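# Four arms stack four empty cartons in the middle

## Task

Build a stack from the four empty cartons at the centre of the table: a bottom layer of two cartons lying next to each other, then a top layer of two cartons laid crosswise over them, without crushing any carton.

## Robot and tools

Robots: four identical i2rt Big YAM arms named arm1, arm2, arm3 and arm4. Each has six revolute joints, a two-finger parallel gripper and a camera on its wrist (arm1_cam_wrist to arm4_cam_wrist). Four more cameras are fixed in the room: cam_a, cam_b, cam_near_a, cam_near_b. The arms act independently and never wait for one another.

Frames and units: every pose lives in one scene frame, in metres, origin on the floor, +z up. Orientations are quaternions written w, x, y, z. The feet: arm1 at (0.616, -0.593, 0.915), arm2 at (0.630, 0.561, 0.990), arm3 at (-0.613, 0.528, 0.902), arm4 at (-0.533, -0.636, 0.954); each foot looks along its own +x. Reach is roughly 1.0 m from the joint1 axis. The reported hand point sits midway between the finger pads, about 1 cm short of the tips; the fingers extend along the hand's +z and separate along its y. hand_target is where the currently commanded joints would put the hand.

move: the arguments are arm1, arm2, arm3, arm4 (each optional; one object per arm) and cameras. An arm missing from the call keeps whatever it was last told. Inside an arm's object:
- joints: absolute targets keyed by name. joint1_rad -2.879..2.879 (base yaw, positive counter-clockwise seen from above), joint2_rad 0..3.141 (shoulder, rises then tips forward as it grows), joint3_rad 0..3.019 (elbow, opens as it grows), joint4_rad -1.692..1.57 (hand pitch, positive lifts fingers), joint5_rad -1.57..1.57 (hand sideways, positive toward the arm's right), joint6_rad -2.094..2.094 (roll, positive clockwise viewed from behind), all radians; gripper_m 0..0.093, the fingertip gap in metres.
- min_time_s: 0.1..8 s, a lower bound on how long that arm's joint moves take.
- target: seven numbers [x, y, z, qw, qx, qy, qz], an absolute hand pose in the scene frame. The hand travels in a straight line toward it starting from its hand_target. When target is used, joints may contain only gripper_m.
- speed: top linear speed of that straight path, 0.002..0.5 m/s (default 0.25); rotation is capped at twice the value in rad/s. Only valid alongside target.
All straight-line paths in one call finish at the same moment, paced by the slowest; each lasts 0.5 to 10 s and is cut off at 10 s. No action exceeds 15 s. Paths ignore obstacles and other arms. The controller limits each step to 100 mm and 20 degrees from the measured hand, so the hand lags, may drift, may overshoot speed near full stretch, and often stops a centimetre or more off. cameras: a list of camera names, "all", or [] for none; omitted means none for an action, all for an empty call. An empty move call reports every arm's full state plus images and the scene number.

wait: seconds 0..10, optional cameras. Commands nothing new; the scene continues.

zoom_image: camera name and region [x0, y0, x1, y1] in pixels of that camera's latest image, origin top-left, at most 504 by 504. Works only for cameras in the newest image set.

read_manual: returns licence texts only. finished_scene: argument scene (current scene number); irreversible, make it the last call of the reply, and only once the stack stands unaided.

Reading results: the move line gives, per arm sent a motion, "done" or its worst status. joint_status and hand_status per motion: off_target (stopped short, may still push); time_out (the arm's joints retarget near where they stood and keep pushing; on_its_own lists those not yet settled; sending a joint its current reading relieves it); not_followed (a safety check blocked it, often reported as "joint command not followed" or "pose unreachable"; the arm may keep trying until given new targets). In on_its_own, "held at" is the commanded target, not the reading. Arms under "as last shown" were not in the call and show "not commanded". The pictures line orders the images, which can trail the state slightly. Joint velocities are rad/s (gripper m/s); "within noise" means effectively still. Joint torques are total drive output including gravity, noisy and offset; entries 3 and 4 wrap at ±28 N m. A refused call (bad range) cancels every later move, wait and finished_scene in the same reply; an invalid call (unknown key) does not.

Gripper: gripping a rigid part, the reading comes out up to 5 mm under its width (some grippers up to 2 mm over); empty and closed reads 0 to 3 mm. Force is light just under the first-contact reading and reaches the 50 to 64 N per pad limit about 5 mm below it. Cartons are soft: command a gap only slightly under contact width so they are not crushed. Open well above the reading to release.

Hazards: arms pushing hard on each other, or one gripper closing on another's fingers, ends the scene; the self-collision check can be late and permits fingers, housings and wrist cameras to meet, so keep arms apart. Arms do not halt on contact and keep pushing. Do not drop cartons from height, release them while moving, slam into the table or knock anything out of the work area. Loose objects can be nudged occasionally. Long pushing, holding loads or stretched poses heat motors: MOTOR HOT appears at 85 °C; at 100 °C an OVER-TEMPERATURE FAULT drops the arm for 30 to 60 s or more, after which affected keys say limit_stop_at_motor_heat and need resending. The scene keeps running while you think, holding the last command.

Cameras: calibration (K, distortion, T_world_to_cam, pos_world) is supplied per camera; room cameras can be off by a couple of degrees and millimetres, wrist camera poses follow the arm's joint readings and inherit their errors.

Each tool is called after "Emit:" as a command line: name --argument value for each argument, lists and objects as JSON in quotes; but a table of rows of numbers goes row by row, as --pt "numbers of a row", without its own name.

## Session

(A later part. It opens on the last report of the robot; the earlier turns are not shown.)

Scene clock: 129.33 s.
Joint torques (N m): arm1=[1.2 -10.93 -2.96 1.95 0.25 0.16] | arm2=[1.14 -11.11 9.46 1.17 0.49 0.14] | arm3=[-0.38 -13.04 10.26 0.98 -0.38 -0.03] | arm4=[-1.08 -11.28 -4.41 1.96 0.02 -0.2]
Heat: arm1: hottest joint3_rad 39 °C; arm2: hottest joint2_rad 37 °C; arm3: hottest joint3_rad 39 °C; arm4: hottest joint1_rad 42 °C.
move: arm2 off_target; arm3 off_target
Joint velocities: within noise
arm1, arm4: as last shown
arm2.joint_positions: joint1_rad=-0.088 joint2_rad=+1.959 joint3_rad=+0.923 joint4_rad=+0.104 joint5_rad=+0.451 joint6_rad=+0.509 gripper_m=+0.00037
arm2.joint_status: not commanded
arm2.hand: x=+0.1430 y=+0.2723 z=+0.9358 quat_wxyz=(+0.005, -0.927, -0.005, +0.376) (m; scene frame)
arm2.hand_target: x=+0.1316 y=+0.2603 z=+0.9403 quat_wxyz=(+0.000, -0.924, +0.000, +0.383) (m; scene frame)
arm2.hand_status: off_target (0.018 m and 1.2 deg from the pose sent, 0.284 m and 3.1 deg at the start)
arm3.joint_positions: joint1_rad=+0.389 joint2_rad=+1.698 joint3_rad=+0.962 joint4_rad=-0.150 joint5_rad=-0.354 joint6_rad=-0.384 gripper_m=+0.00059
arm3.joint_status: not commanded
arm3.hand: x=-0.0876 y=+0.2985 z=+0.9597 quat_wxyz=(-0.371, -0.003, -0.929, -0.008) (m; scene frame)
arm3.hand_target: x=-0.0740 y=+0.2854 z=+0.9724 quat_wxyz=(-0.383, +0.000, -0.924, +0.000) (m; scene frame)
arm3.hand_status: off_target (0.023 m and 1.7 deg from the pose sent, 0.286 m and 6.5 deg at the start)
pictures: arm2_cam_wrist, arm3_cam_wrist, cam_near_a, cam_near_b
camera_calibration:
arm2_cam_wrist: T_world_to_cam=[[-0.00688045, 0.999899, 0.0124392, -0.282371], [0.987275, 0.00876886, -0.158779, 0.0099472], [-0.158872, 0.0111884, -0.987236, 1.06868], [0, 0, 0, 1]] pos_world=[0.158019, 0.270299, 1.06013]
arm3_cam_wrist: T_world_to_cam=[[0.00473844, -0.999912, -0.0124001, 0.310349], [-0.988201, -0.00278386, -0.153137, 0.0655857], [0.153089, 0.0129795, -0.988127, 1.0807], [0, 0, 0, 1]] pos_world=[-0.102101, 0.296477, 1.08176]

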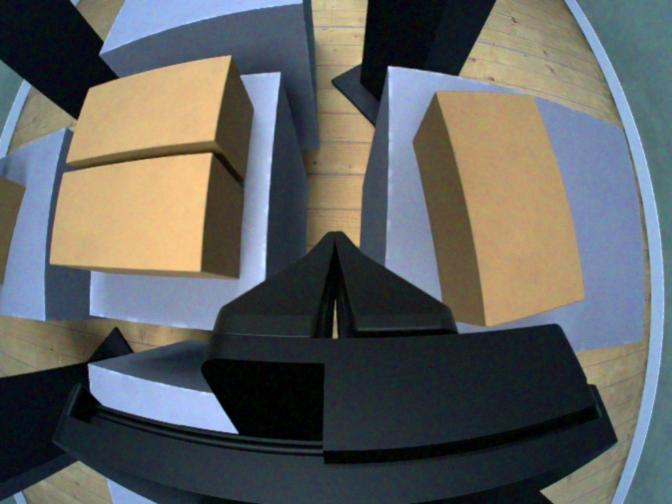

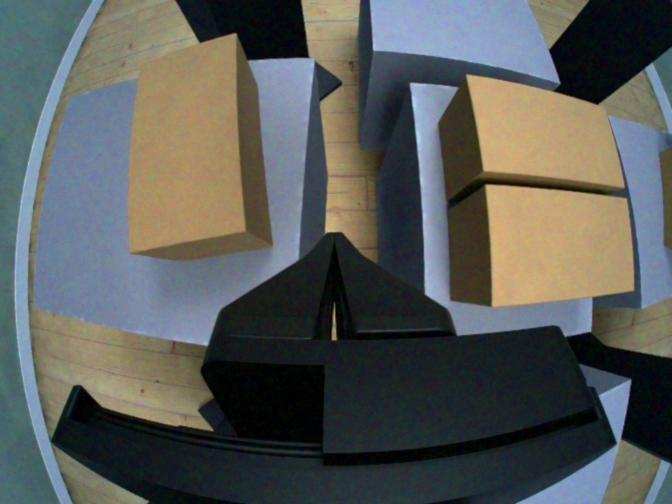

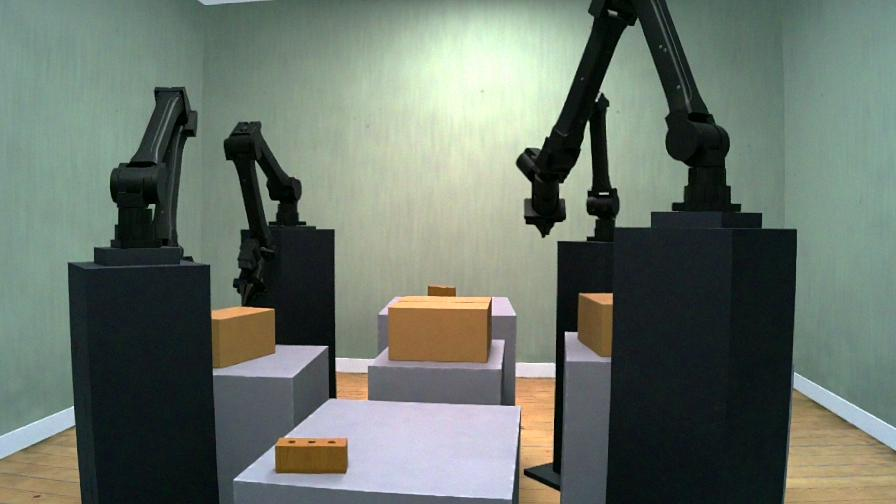

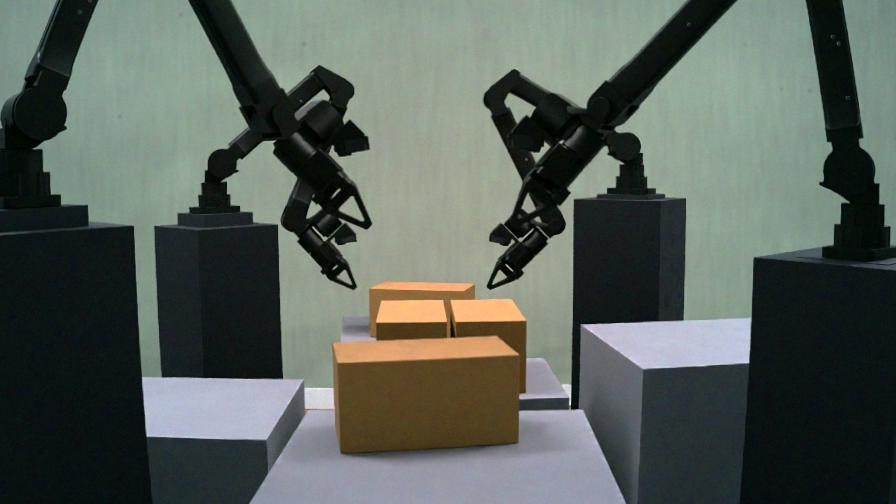

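Emit:
move --arm2 '{"target":[0.225,0.493,0.80,0,0.9239,0,-0.3827],"speed":0.12}' --arm3 '{"target":[-0.125,0.466,0.81,0.3827,0,0.9239,0],"speed":0.12}' --cameras '[]'

Emit:
move --arm2 '{"target":[0.205,0.493,0.737,0,0.9239,0,-0.3827],"speed":0.08}' --arm3 '{"target":[-0.10,0.466,0.755,0.3827,0,0.9239,0],"speed":0.08}' --cameras '["arm2_cam_wrist","arm3_cam_wrist","cam_near_b"]'

Scene clock: 137.67 s.
Joint torques (N m): arm1=[1.2 -10.99 -2.96 1.98 0.24 0.16] | arm2=[0.44 -9.05 -1.11 2.96 -0.04 -0.16] | arm3=[1.2 -11.81 3.06 2.06 0.15 0.2] | arm4=[-1.08 -11.11 -4.41 1.94 0 -0.22]
Heat: arm1: hottest joint1_rad 38 °C; arm2: hottest joint2_rad 37 °C; arm3: hottest joint3_rad 40 °C; arm4: hottest joint1_rad 42 °C.
move: arm2 done; arm3 done
Joint velocities: within noise
arm1, arm4: as last shown
arm2.joint_positions: joint1_rad=-0.511 joint2_rad=+2.332 joint3_rad=+0.524 joint4_rad=+0.999 joint5_rad=+0.173 joint6_rad=+0.182 gripper_m=+0.00037
arm2.joint_status: not commanded
arm2.hand: x=+0.2214 y=+0.4894 z=+0.8024 quat_wxyz=(-0.001, -0.924, +0.002, +0.383) (m; scene frame)
arm2.hand_target: x=+0.2250 y=+0.4930 z=+0.8001 quat_wxyz=(+0.000, -0.924, +0.000, +0.383) (m; scene frame)
arm2.hand_status: done (0.006 m and 0.3 deg from the pose sent, 0.272 m and 1.2 deg at the start)
arm3.joint_positions: joint1_rad=+0.727 joint2_rad=+1.953 joint3_rad=+0.627 joint4_rad=+0.523 joint5_rad=-0.118 joint6_rad=-0.129 gripper_m=+0.00059
arm3.joint_status: not commanded
arm3.hand: x=-0.1270 y=+0.4610 z=+0.8113 quat_wxyz=(-0.379, -0.001, -0.925, +0.001) (m; scene frame)
arm3.hand_target: x=-0.1251 y=+0.4659 z=+0.8100 quat_wxyz=(-0.383, +0.000, -0.924, +0.000) (m; scene frame)
arm3.hand_status: done (0.006 m and 0.5 deg from the pose sent, 0.228 m and 1.7 deg at the start)
pictures: none
No camera images: "cameras" was empty.

Scene clock: 139.10 s.
Joint torques (N m): arm1=[1.2 -10.93 -2.95 1.98 0.25 0.16] | arm2=[-0.38 -9.52 -0.79 2.77 -0.06 -0.07] | arm3=[1.44 -13.1 3.34 1.99 0.15 0.2] | arm4=[-1.14 -10.99 -4.44 1.94 0.02 -0.22]
Heat: arm1: hottest joint1_rad 38 °C; arm2: hottest joint2_rad 37 °C; arm3: hottest joint3_rad 40 °C; arm4: hottest joint1_rad 42 °C.
move: arm2 done; arm3 off_target
Joint velocities: within noise
arm1, arm4: as last shown
arm2.joint_positions: joint1_rad=-0.523 joint2_rad=+2.540 joint3_rad=+0.663 joint4_rad=+1.056 joint5_rad=+0.163 joint6_rad=+0.170 gripper_m=+0.00037
arm2.joint_status: not commanded
arm2.hand: x=+0.2080 y=+0.4896 z=+0.7383 quat_wxyz=(+0.000, -0.926, +0.000, +0.376) (m; scene frame)
arm2.hand_target: x=+0.2050 y=+0.4930 z=+0.7371 quat_wxyz=(+0.000, -0.924, +0.000, +0.383) (m; scene frame)
arm2.hand_status: done (0.005 m and 0.8 deg from the pose sent, 0.068 m and 0.2 deg at the start)
arm3.joint_positions: joint1_rad=+0.734 joint2_rad=+2.154 joint3_rad=+0.715 joint4_rad=+0.621 joint5_rad=-0.111 joint6_rad=-0.122 gripper_m=+0.00059
arm3.joint_status: not commanded
arm3.hand: x=-0.1109 y=+0.4611 z=+0.7531 quat_wxyz=(-0.372, -0.003, -0.928, +0.000) (m; scene frame)
arm3.hand_target: x=-0.1003 y=+0.4661 z=+0.7552 quat_wxyz=(-0.383, +0.000, -0.924, +0.000) (m; scene frame)
arm3.hand_status: off_target (0.012 m and 1.4 deg from the pose sent, 0.063 m and 0.5 deg at the start)
pictures: arm2_cam_wrist, arm3_cam_wrist, cam_near_b
camera_calibration:
arm2_cam_wrist: T_world_to_cam=[[-0.0030058, 0.999995, -0.00125633, -0.487439], [0.987199, 0.00276699, -0.15947, -0.0839353], [-0.159466, -0.00171958, -0.987202, 0.888098], [0, 0, 0, 1]] pos_world=[0.223017, 0.489196, 0.862735]
arm3_cam_wrist: T_world_to_cam=[[-0.00215573, -0.999995, 0.00210951, 0.45883], [-0.98801, 0.00180422, -0.15438, 0.010282], [0.154375, -0.00241702, -0.988009, 0.885149], [0, 0, 0, 1]] pos_world=[-0.125497, 0.460949, 0.875155]

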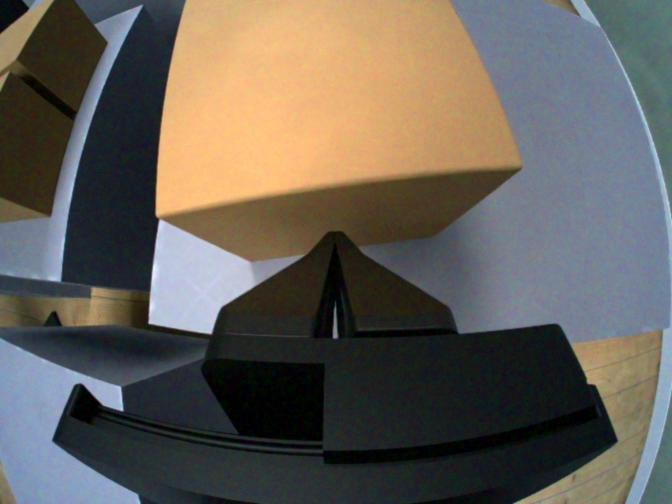

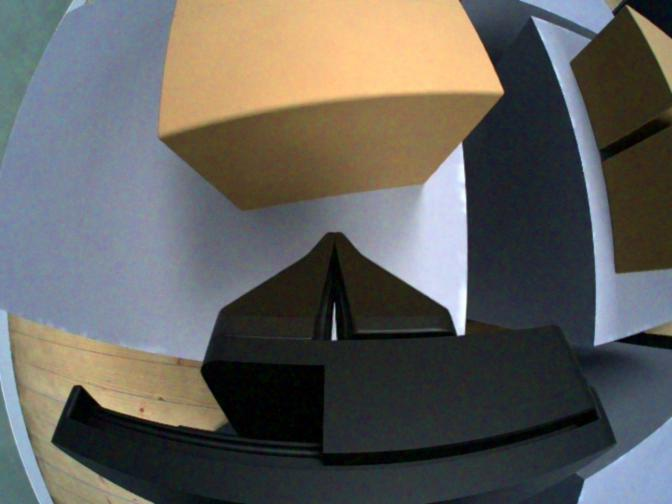

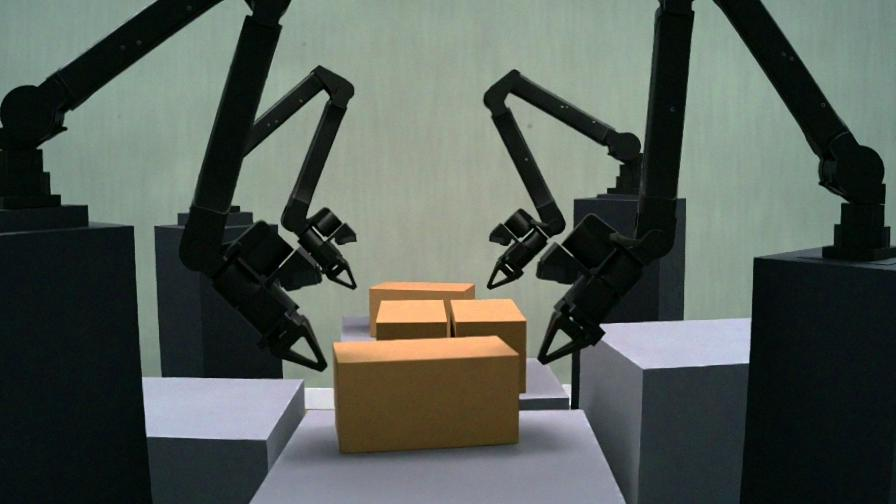

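Emit:
move --arm2 '{"target":[0.142,0.495,0.739,0,0.9239,0,-0.3827],"speed":0.04}' --arm3 '{"target":[-0.041,0.471,0.757,0.3827,0,0.9239,0],"speed":0.04}' --cameras '["arm2_cam_wrist","arm3_cam_wrist","cam_near_b"]'

Scene clock: 143.53 s.
Joint torques (N m): arm1=[1.2 -10.93 -2.95 1.95 0.24 0.16] | arm2=[-0.09 -13.51 2.95 1.81 -0.04 -0.04] | arm3=[2.26 -14.39 6.86 1.61 -0.1 0.2] | arm4=[-1.14 -10.99 -4.38 1.98 0.01 -0.21]
Heat: arm1: hottest joint3_rad 38 °C; arm2: hottest joint2_rad 37 °C; arm3: hottest joint3_rad 39 °C; arm4: hottest joint1_rad 42 °C.
move: arm2 off_target; arm3 off_target
Joint velocities: within noise
arm1, arm4: as last shown
arm2.joint_positions: joint1_rad=-0.564 joint2_rad=+2.540 joint3_rad=+0.763 joint4_rad=+0.898 joint5_rad=+0.132 joint6_rad=+0.138 gripper_m=+0.00037
arm2.joint_status: not commanded
arm2.hand: x=+0.1801 y=+0.4962 z=+0.7188 quat_wxyz=(+0.004, -0.938, -0.005, +0.347) (m; scene frame)
arm2.hand_target: x=+0.1433 y=+0.4953 z=+0.7403 quat_wxyz=(+0.000, -0.924, +0.000, +0.383) (m; scene frame)
arm2.hand_status: off_target (0.043 m and 4.4 deg from the pose sent, 0.066 m and 0.8 deg at the start)
arm3.joint_positions: joint1_rad=+0.756 joint2_rad=+2.184 joint3_rad=+0.829 joint4_rad=+0.502 joint5_rad=-0.083 joint6_rad=-0.099 gripper_m=+0.00059
arm3.joint_status: not commanded
arm3.hand: x=-0.0770 y=+0.4622 z=+0.7446 quat_wxyz=(-0.354, -0.010, -0.935, +0.003) (m; scene frame)
arm3.hand_target: x=-0.0432 y=+0.4716 z=+0.7588 quat_wxyz=(-0.383, +0.000, -0.924, +0.000) (m; scene frame)
arm3.hand_status: off_target (0.039 m and 3.7 deg from the pose sent, 0.071 m and 1.4 deg at the start)
pictures: arm2_cam_wrist, arm3_cam_wrist, cam_near_b
camera_calibration:
arm2_cam_wrist: T_world_to_cam=[[-0.0072971, 0.999924, 0.00995975, -0.501398], [0.99516, 0.00823765, -0.0979184, -0.107868], [-0.097993, 0.00919703, -0.995145, 0.853556], [0, 0, 0, 1]] pos_world=[0.187329, 0.494398, 0.843843]
arm3_cam_wrist: T_world_to_cam=[[-0.0159779, -0.999871, 0.00153879, 0.459286], [-0.993, 0.015688, -0.117072, 0.00777979], [0.117033, -0.00339858, -0.993122, 0.872909], [0, 0, 0, 1]] pos_world=[-0.0870951, 0.462071, 0.867109]

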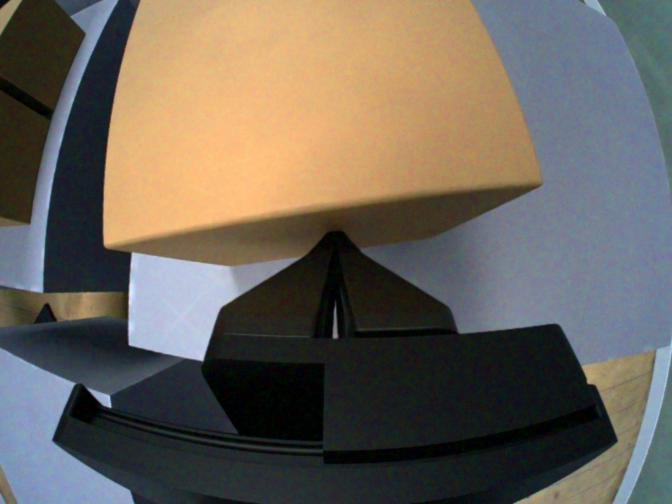

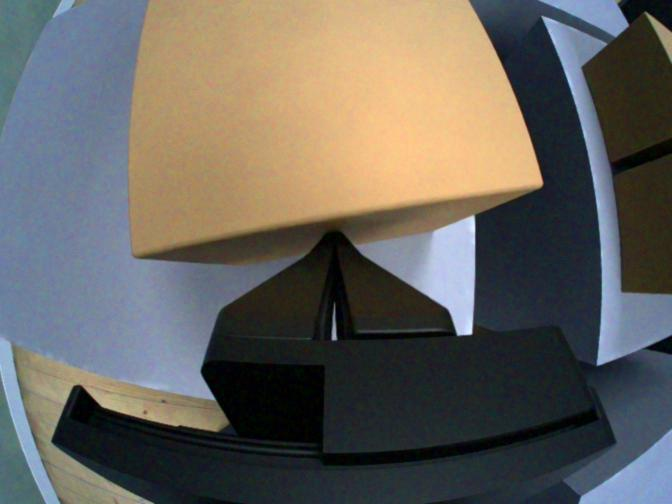

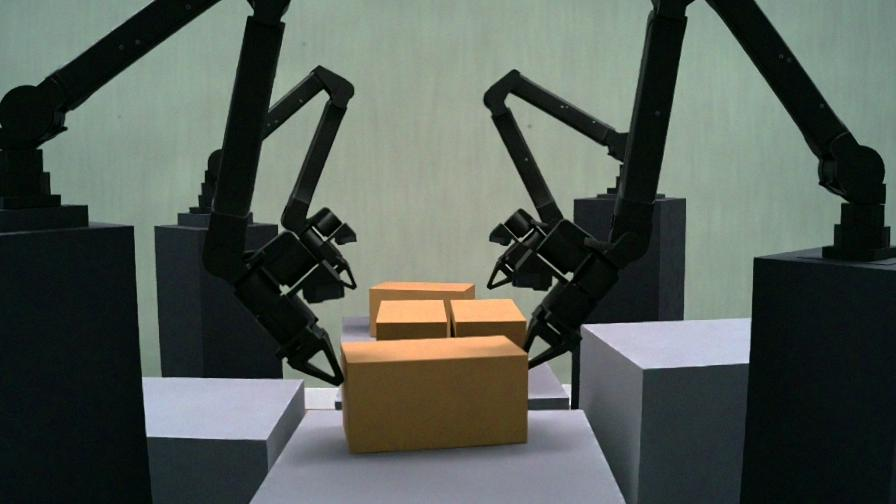

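Emit:
move --arm2 '{"target":[0.142,0.495,0.95,0,0.9239,0,-0.3827],"speed":0.07}' --arm3 '{"target":[-0.041,0.471,0.982,0.3827,0,0.9239,0],"speed":0.07}' --cameras '["arm2_cam_wrist","arm3_cam_wrist","cam_near_b","cam_near_a"]'

Scene clock: 148.23 s.
Joint torques (N m): arm1=[1.32 -10.93 -2.95 1.98 0.24 0.16] | arm2=[-0.38 -11.93 6.53 2.37 -0.04 -0.14] | arm3=[2.14 -14.51 12.55 1.92 -0.21 0.22] | arm4=[-0.97 -11.05 -4.38 1.99 0.01 -0.23]
Heat: arm1: hottest joint3_rad 38 °C; arm2: hottest joint2_rad 38 °C; arm3: hottest joint3_rad 39 °C; arm4: hottest joint1_rad 42 °C.
move: arm2 off_target; arm3 off_target
Joint velocities: within noise
arm1: as last shown
arm2.joint_positions: joint1_rad=-0.567 joint2_rad=+1.825 joint3_rad=+0.595 joint4_rad=+0.360 joint5_rad=+0.132 joint6_rad=+0.137 gripper_m=+0.00037
arm2.joint_status: not commanded
arm2.hand: x=+0.1640 y=+0.4944 z=+0.9253 quat_wxyz=(+0.004, -0.936, -0.003, +0.351) (m; scene frame)
arm2.hand_target: x=+0.1427 y=+0.4951 z=+0.9502 quat_wxyz=(+0.000, -0.924, +0.000, +0.383) (m; scene frame)
arm2.hand_status: off_target (0.033 m and 3.9 deg from the pose sent, 0.234 m and 4.4 deg at the start)
arm3.joint_positions: joint1_rad=+0.758 joint2_rad=+1.640 joint3_rad=+0.815 joint4_rad=-0.099 joint5_rad=-0.081 joint6_rad=-0.098 gripper_m=+0.00059
arm3.joint_status: not commanded
arm3.hand: x=-0.0927 y=+0.4646 z=+0.9289 quat_wxyz=(-0.321, -0.011, -0.947, -0.001) (m; scene frame)
arm3.hand_target: x=-0.0473 y=+0.4719 z=+0.9847 quat_wxyz=(-0.383, +0.000, -0.924, -0.001) (m; scene frame)
arm3.hand_status: off_target (0.074 m and 7.6 deg from the pose sent, 0.240 m and 3.7 deg at the start)
arm4.joint_positions: joint1_rad=-1.045 joint2_rad=+2.606 joint3_rad=+0.580 joint4_rad=+1.265 joint5_rad=-0.046 joint6_rad=-0.046 gripper_m=+0.00019
arm4.joint_status: not commanded
arm4.hand: x=-0.1386 y=-0.6498 z=+0.7053 quat_wxyz=(-0.395, +0.005, -0.919, -0.002) (m; scene frame)
arm4.hand_target: x=-0.1549 y=-0.6545 z=+0.7003 quat_wxyz=(-0.382, +0.000, -0.924, +0.000) (m; scene frame)
arm4.hand_status: not commanded
pictures: arm2_cam_wrist, arm3_cam_wrist, cam_near_a, cam_near_b
camera_calibration:
arm2_cam_wrist: T_world_to_cam=[[-0.00471319, 0.99995, 0.00878899, -0.501092], [0.994304, 0.00562207, -0.106434, -0.0623234], [-0.106478, 0.00823729, -0.994281, 1.05862], [0, 0, 0, 1]] pos_world=[0.172327, 0.492698, 1.05034]
arm3_cam_wrist: T_world_to_cam=[[-0.0156824, -0.999856, -0.0064496, 0.468634], [-0.998746, 0.0159711, -0.0474396, -0.0515568], [0.0475358, 0.00569754, -0.998853, 1.05245], [0, 0, 0, 1]] pos_world=[-0.094172, 0.463394, 1.05182]

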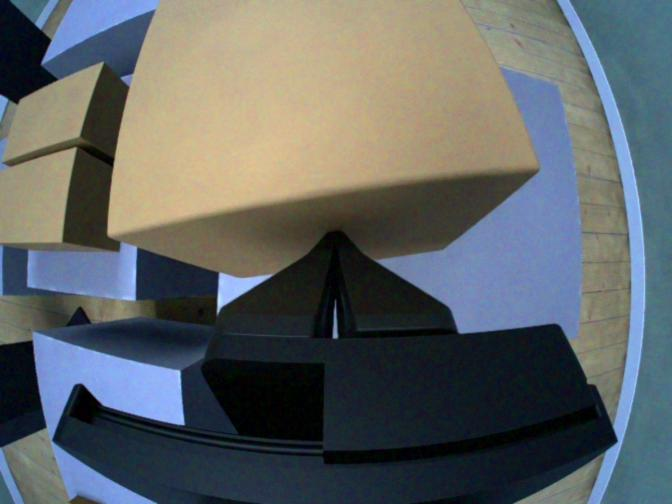

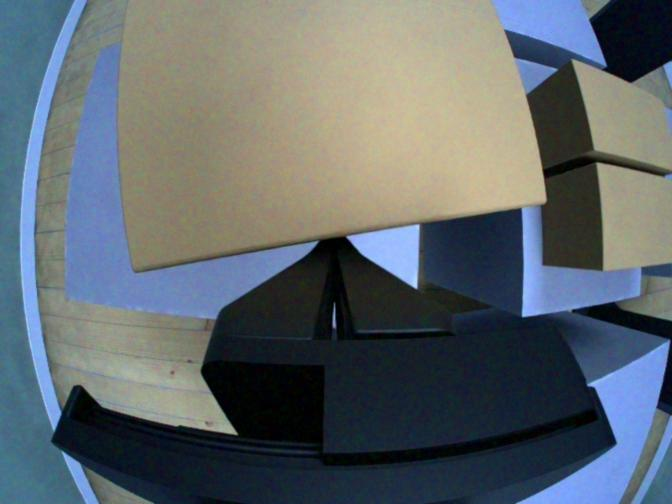

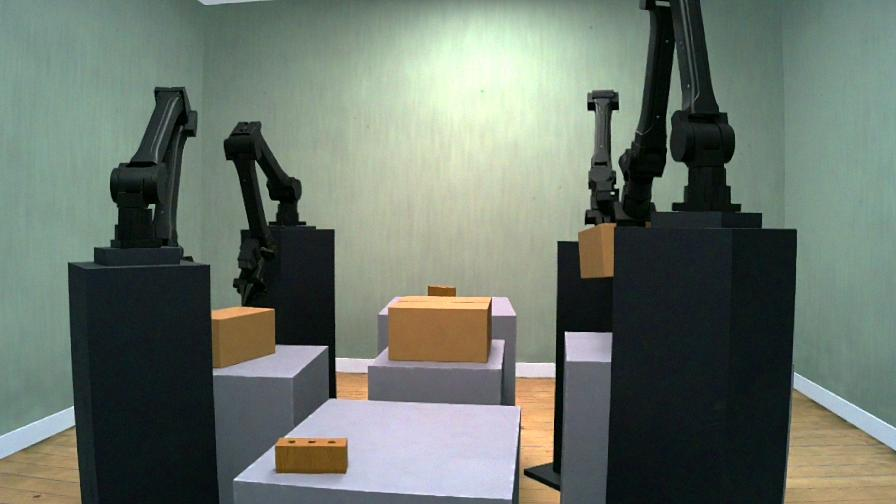

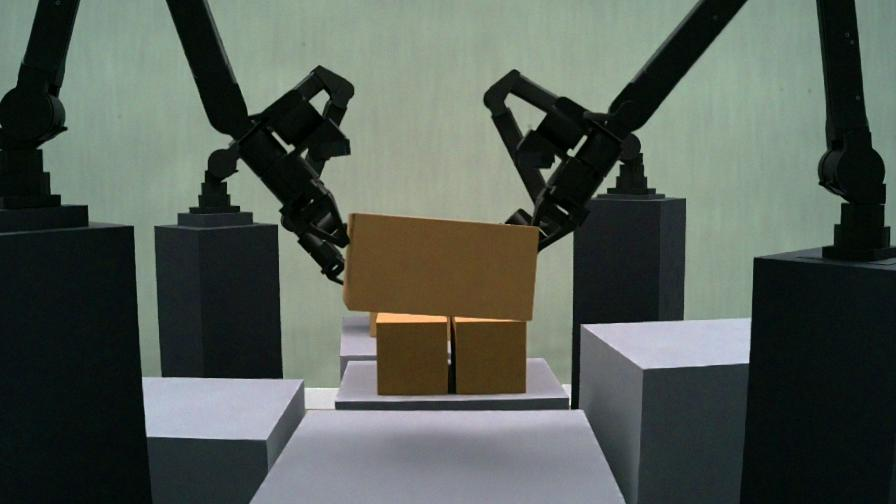

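Emit:
move --arm2 '{"target":[0.136,0.28,0.955,0,0.9239,0,-0.3827],"speed":0.06}' --arm3 '{"target":[-0.040,0.275,1.0,0.3827,0,0.9239,0],"speed":0.06}' --cameras '["arm2_cam_wrist","arm3_cam_wrist","cam_near_b","cam_near_a"]'

Scene clock: 155.13 s.
Joint torques (N m): arm1=[1.26 -10.93 -2.95 1.95 0.25 0.16] | arm2=[-0.03 -11.4 12.66 2.4 0.95 0.03] | arm3=[0.91 -14.04 13.22 1.74 -0.91 0.02] | arm4=[-1.08 -11.11 -4.37 1.92 0.01 -0.22]
Heat: arm1: hottest joint1_rad 37 °C; arm2: hottest joint2_rad 38 °C; arm3: hottest joint3_rad 42 °C; arm4: hottest joint1_rad 42 °C.
move: arm2 off_target; arm3 off_target
Joint velocities: within noise
arm1.joint_positions: joint1_rad=+1.055 joint2_rad=+2.417 joint3_rad=+0.478 joint4_rad=+1.114 joint5_rad=+0.180 joint6_rad=+0.179 gripper_m=+0.00035
arm1.joint_status: not commanded
arm1.hand: x=+0.2398 y=-0.6543 z=+0.7092 quat_wxyz=(-0.005, +0.928, -0.003, -0.373) (m; scene frame)
arm1.hand_target: x=+0.2400 y=-0.6599 z=+0.7196 quat_wxyz=(+0.000, +0.924, +0.000, -0.383) (m; scene frame)
arm1.hand_status: not commanded
arm2.joint_positions: joint1_rad=-0.099 joint2_rad=+1.902 joint3_rad=+0.821 joint4_rad=+0.078 joint5_rad=+0.423 joint6_rad=+0.486 gripper_m=+0.00037
arm2.joint_status: not commanded
arm2.hand: x=+0.1791 y=+0.3030 z=+0.9272 quat_wxyz=(+0.021, -0.939, -0.023, +0.343) (m; scene frame)
arm2.hand_target: x=+0.1395 y=+0.2823 z=+0.9578 quat_wxyz=(+0.000, -0.924, +0.000, +0.383) (m; scene frame)
arm2.hand_status: off_target (0.056 m and 6.0 deg from the pose sent, 0.218 m and 3.9 deg at the start)
arm3.joint_positions: joint1_rad=+0.389 joint2_rad=+1.721 joint3_rad=+1.043 joint4_rad=-0.269 joint5_rad=-0.333 joint6_rad=-0.372 gripper_m=+0.00059
arm3.joint_status: not commanded
arm3.hand: x=-0.0791 y=+0.2891 z=+0.9640 quat_wxyz=(-0.342, -0.018, -0.939, -0.014) (m; scene frame)
arm3.hand_target: x=-0.0442 y=+0.2771 z=+1.0017 quat_wxyz=(-0.383, +0.000, -0.924, +0.000) (m; scene frame)
arm3.hand_status: off_target (0.055 m and 5.6 deg from the pose sent, 0.209 m and 7.6 deg at the start)
arm4: as last shown
pictures: arm2_cam_wrist, arm3_cam_wrist, cam_near_a, cam_near_b
camera_calibration:
arm2_cam_wrist: T_world_to_cam=[[-0.0301979, 0.998149, 0.0527825, -0.3454], [0.995511, 0.0347728, -0.0880245, -0.102191], [-0.089697, 0.0498874, -0.994719, 1.04842], [0, 0, 0, 1]] pos_world=[0.185342, 0.296011, 1.05212]
arm3_cam_wrist: T_world_to_cam=[[-0.0190647, -0.999189, -0.0354749, 0.321149], [-0.99557, 0.0222391, -0.0913554, 0.00726703], [0.0920702, 0.0335761, -0.995186, 1.07979], [0, 0, 0, 1]] pos_world=[-0.0860593, 0.284472, 1.08665]

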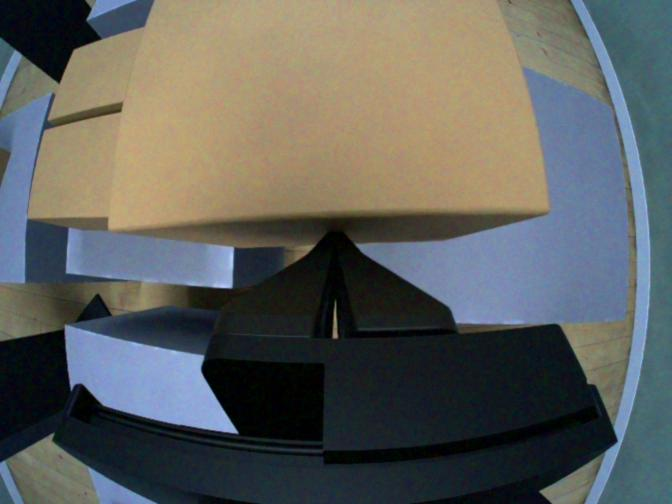

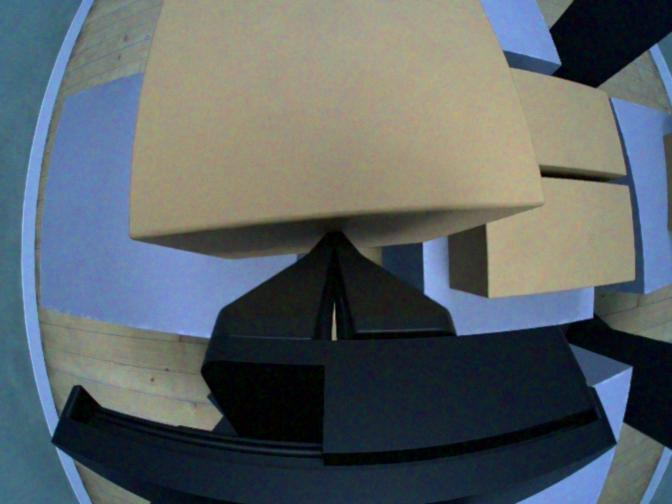

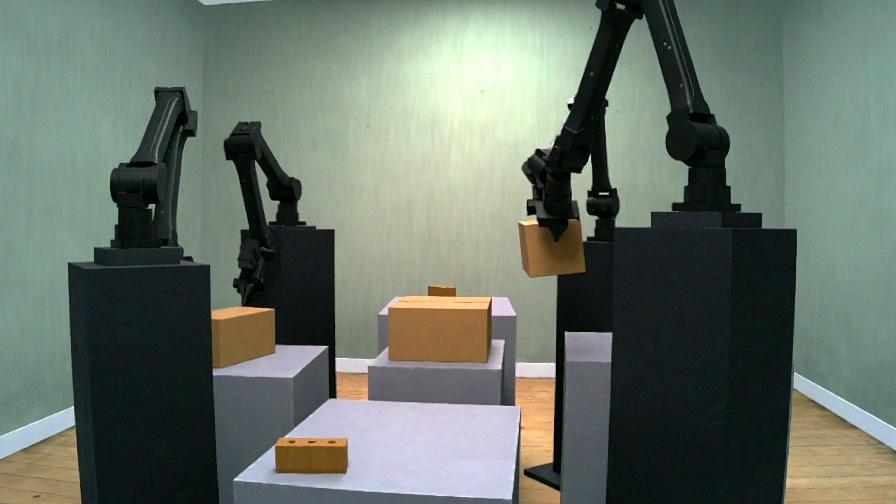

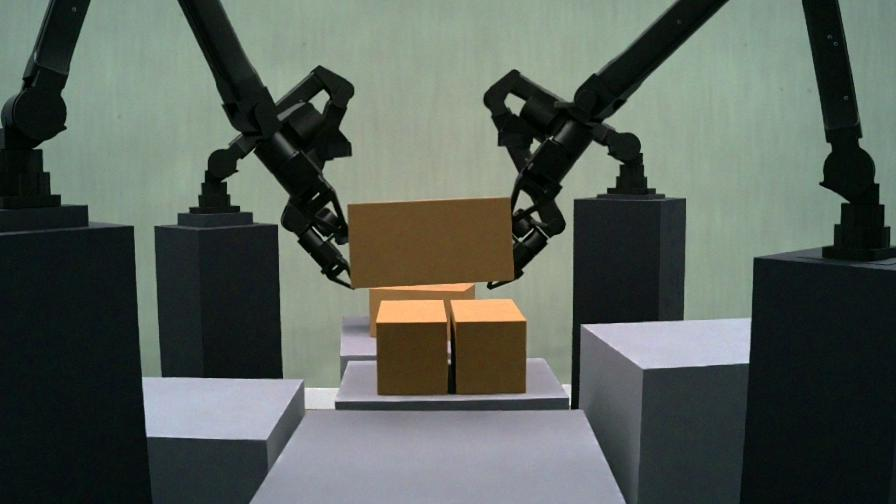

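Emit:
move --arm2 '{"target":[0.106,0.075,0.955,0,0.9239,0,-0.3827],"speed":0.06}' --arm3 '{"target":[-0.065,0.073,0.985,0.3827,0,0.9239,0],"speed":0.06}' --cameras '["all"]'

Scene clock: 159.87 s.
Joint torques (N m): arm1=[1.2 -10.93 -2.95 1.96 0.25 0.16] | arm2=[-2.2 -15.91 14.95 1.83 1.36 0.09] | arm3=[2.37 -18.14 13.44 1.55 -1.54 0.04] | arm4=[-1.08 -11.05 -4.41 1.95 0 -0.21]
Heat: arm1: hottest joint1_rad 37 °C; arm2: hottest joint2_rad 38 °C; arm3: hottest joint3_rad 43 °C; arm4: hottest joint1_rad 42 °C.
move: arm2 off_target; arm3 off_target
Joint velocities: within noise
arm1, arm4: as last shown
arm2.joint_positions: joint1_rad=+0.156 joint2_rad=+2.188 joint3_rad=+1.392 joint4_rad=-0.309 joint5_rad=+0.549 joint6_rad=+0.703 gripper_m=+0.00037
arm2.joint_status: not commanded
arm2.hand: x=+0.1525 y=+0.0907 z=+0.9227 quat_wxyz=(+0.021, -0.937, -0.037, +0.348) (m; scene frame)
arm2.hand_target: x=+0.1093 y=+0.0791 z=+0.9575 quat_wxyz=(+0.000, -0.924, +0.000, +0.383) (m; scene frame)
arm2.hand_status: off_target (0.059 m and 6.5 deg from the pose sent, 0.241 m and 6.0 deg at the start)
arm3.joint_positions: joint1_rad=+0.062 joint2_rad=+1.986 joint3_rad=+1.418 joint4_rad=-0.496 joint5_rad=-0.514 joint6_rad=-0.641 gripper_m=+0.00059
arm3.joint_status: not commanded
arm3.hand: x=-0.1053 y=+0.0851 z=+0.9485 quat_wxyz=(-0.346, -0.032, -0.937, -0.019) (m; scene frame)
arm3.hand_target: x=-0.0685 y=+0.0766 z=+0.9868 quat_wxyz=(-0.383, +0.000, -0.924, +0.000) (m; scene frame)
arm3.hand_status: off_target (0.056 m and 6.1 deg from the pose sent, 0.218 m and 5.6 deg at the start)
pictures: arm1_cam_wrist, arm2_cam_wrist, arm3_cam_wrist, arm4_cam_wrist, cam_a, cam_b, cam_near_a, cam_near_b
camera_calibration:
arm1_cam_wrist: T_world_to_cam=[[-0.00349813, 0.999917, 0.0123968, 0.645862], [0.988871, 0.00530282, -0.148682, -0.124791], [-0.148736, 0.0117387, -0.988807, 0.869055], [0, 0, 0, 1]] pos_world=[0.254921, -0.655348, 0.832767]
arm2_cam_wrist: T_world_to_cam=[[-0.0565497, 0.996378, 0.0635016, -0.139783], [0.99326, 0.0625898, -0.0975507, -0.0620591], [-0.101172, 0.0575572, -0.993203, 1.05184], [0, 0, 0, 1]] pos_world=[0.160153, 0.0826194, 1.04752]
arm3_cam_wrist: T_world_to_cam=[[-0.0418764, -0.997625, -0.0546857, 0.131986], [-0.993903, 0.0471826, -0.0996496, -0.00980734], [0.101993, 0.0501793, -0.993519, 1.07175], [0, 0, 0, 1]] pos_world=[-0.113531, 0.0783559, 1.07104]
arm4_cam_wrist: T_world_to_cam=[[0.0206051, -0.999775, 0.00494631, -0.65327], [-0.980995, -0.0211722, -0.192875, -0.0101029], [0.192937, -0.000878102, -0.981211, 0.840963], [0, 0, 0, 1]] pos_world=[-0.158703, -0.652598, 0.826444]

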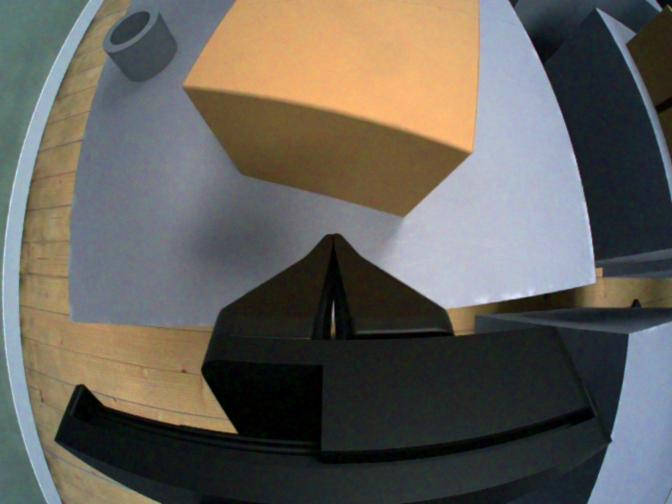

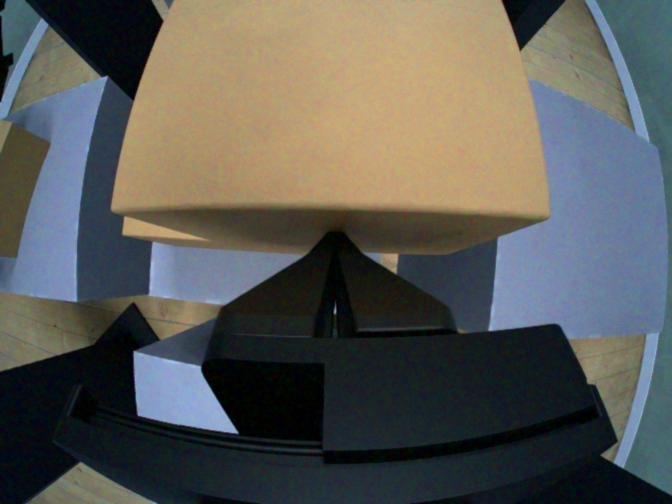

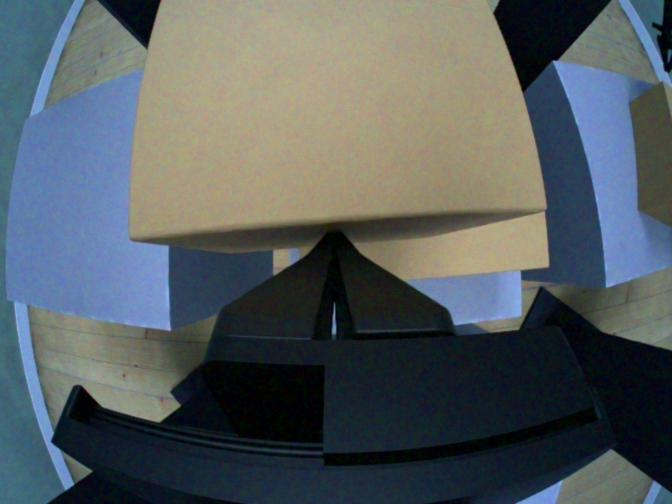

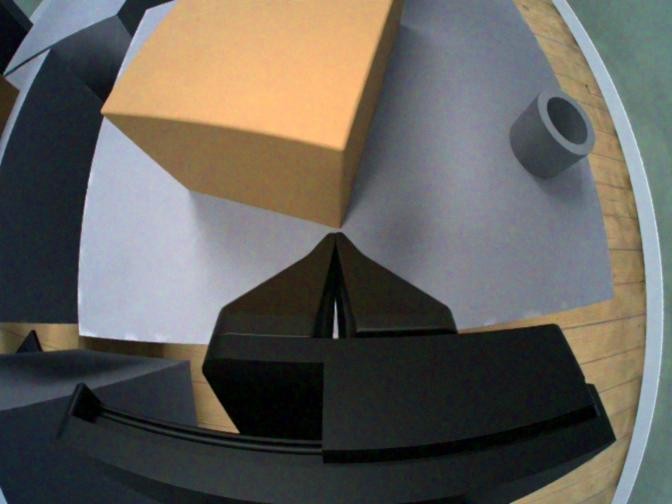

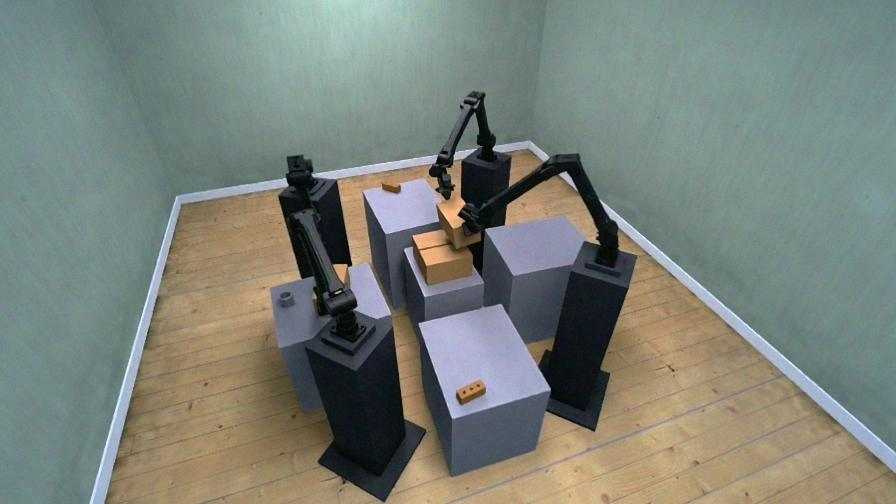

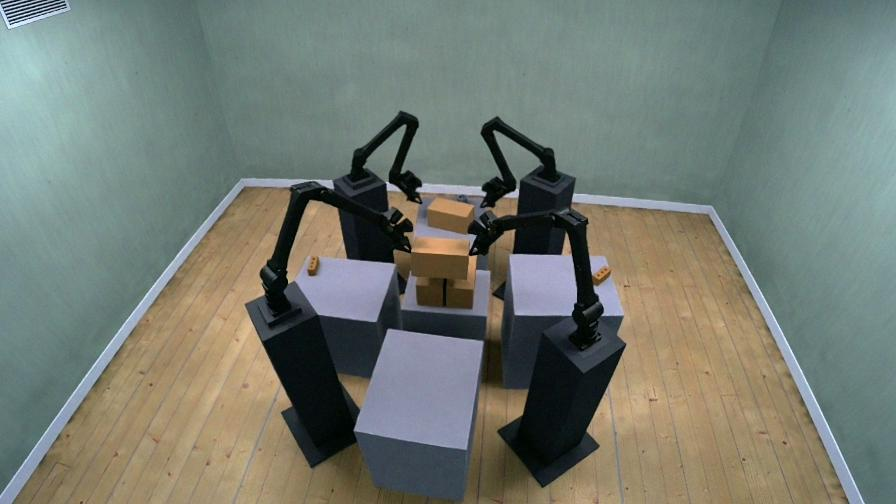

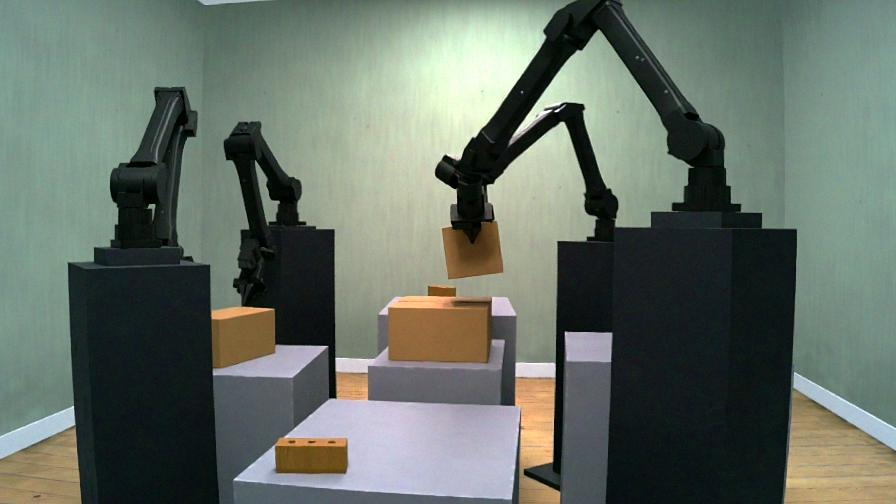

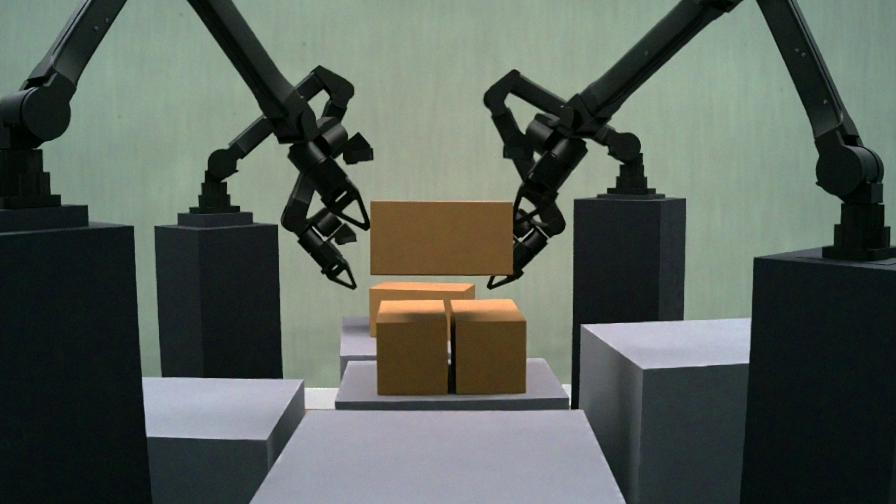

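Emit:
move --arm2 '{"target":[0.089,0.049,0.915,0,0.9239,0,-0.3827],"speed":0.05}' --arm3 '{"target":[-0.084,0.047,0.945,0.3827,0,0.9239,0],"speed":0.05}' --cameras '["arm2_cam_wrist","arm3_cam_wrist","cam_near_a","cam_near_b"]'

Scene clock: 163.40 s.
Joint torques (N m): arm1=[1.2 -10.87 -2.95 1.98 0.24 0.16] | arm2=[-1.79 -17.55 14.52 2.07 1.31 0.06] | arm3=[1.9 -19.14 12.63 2.36 -1.43 0.02] | arm4=[-1.03 -11.05 -4.38 1.98 0.02 -0.21]
Heat: arm1: hottest joint1_rad 37 °C; arm2: hottest joint2_rad 38 °C; arm3: hottest joint3_rad 44 °C; arm4: hottest joint1_rad 42 °C.
move: arm2 off_target; arm3 off_target
Joint velocities: within noise
arm1, arm4: as last shown
arm2.joint_positions: joint1_rad=+0.159 joint2_rad=+2.320 joint3_rad=+1.522 joint4_rad=-0.309 joint5_rad=+0.554 joint6_rad=+0.709 gripper_m=+0.00037
arm2.joint_status: not commanded
arm2.hand: x=+0.1335 y=+0.0648 z=+0.8838 quat_wxyz=(+0.022, -0.936, -0.035, +0.349) (m; scene frame)
arm2.hand_target: x=+0.0920 y=+0.0529 z=+0.9176 quat_wxyz=(+0.000, -0.924, +0.000, +0.383) (m; scene frame)
arm2.hand_status: off_target (0.057 m and 6.3 deg from the pose sent, 0.076 m and 6.4 deg at the start)
arm3.joint_positions: joint1_rad=+0.017 joint2_rad=+2.058 joint3_rad=+1.423 joint4_rad=-0.478 joint5_rad=-0.544 joint6_rad=-0.692 gripper_m=+0.00059
arm3.joint_status: not commanded
arm3.hand: x=-0.1240 y=+0.0684 z=+0.9080 quat_wxyz=(-0.341, -0.032, -0.939, -0.031) (m; scene frame)
arm3.hand_target: x=-0.0876 y=+0.0510 z=+0.9475 quat_wxyz=(-0.383, +0.000, -0.924, +0.000) (m; scene frame)
arm3.hand_status: off_target (0.059 m and 7.2 deg from the pose sent, 0.044 m and 6.2 deg at the start)
pictures: arm2_cam_wrist, arm3_cam_wrist, cam_near_a, cam_near_b
camera_calibration:
arm2_cam_wrist: T_world_to_cam=[[-0.052217, 0.996582, 0.0640113, -0.1136], [0.993375, 0.0584057, -0.0989681, -0.0439104], [-0.102369, 0.0584194, -0.99303, 1.01265], [0, 0, 0, 1]] pos_world=[0.141351, 0.0566184, 1.00852]
arm3_cam_wrist: T_world_to_cam=[[-0.034744, -0.996455, -0.0766166, 0.132989], [-0.995269, 0.0414586, -0.0878672, -0.0421446], [0.0907322, 0.0732013, -0.993181, 1.03091], [0, 0, 0, 1]] pos_world=[-0.130861, 0.0588008, 1.03037]

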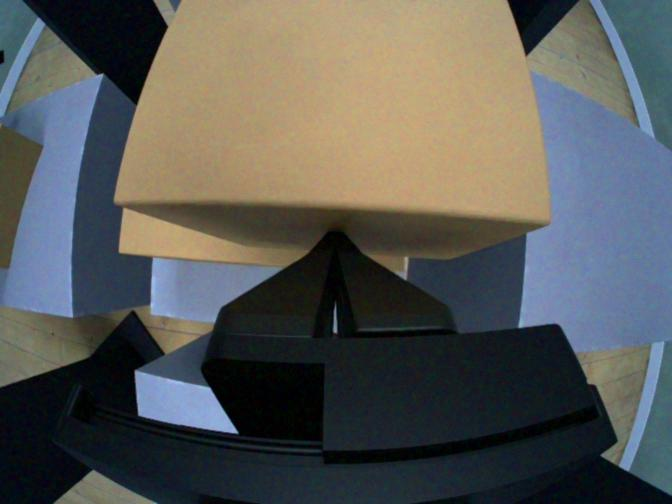

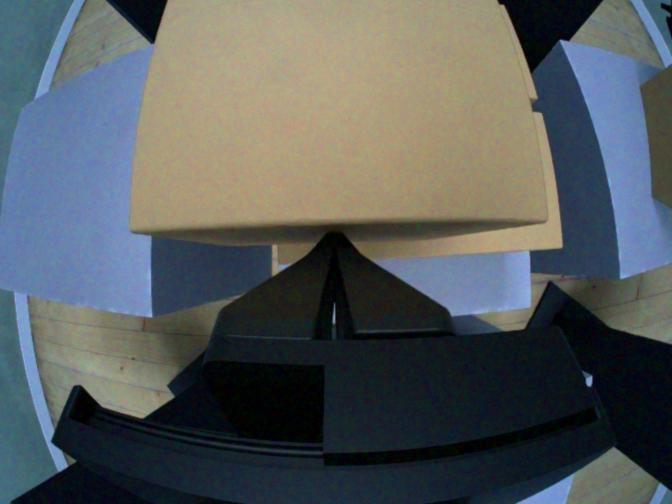

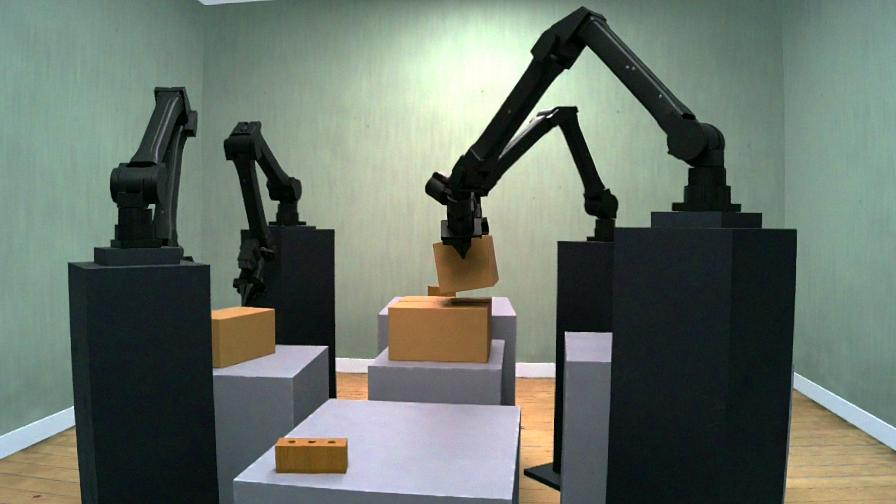

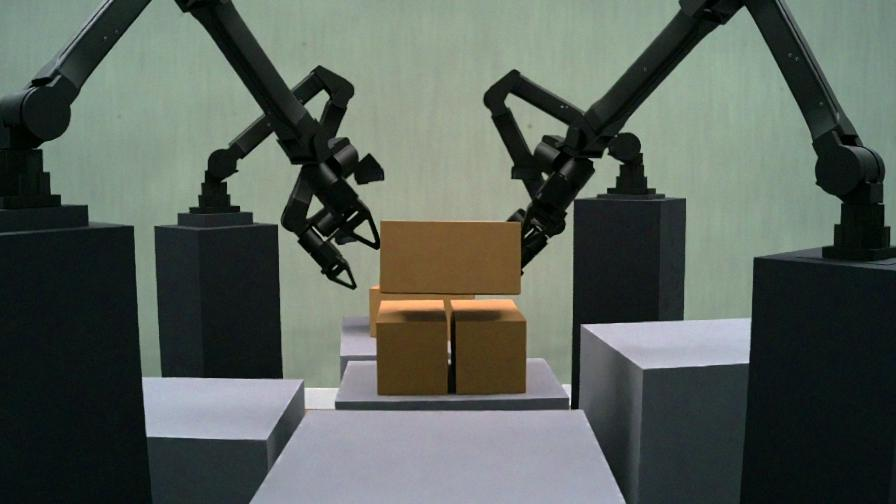

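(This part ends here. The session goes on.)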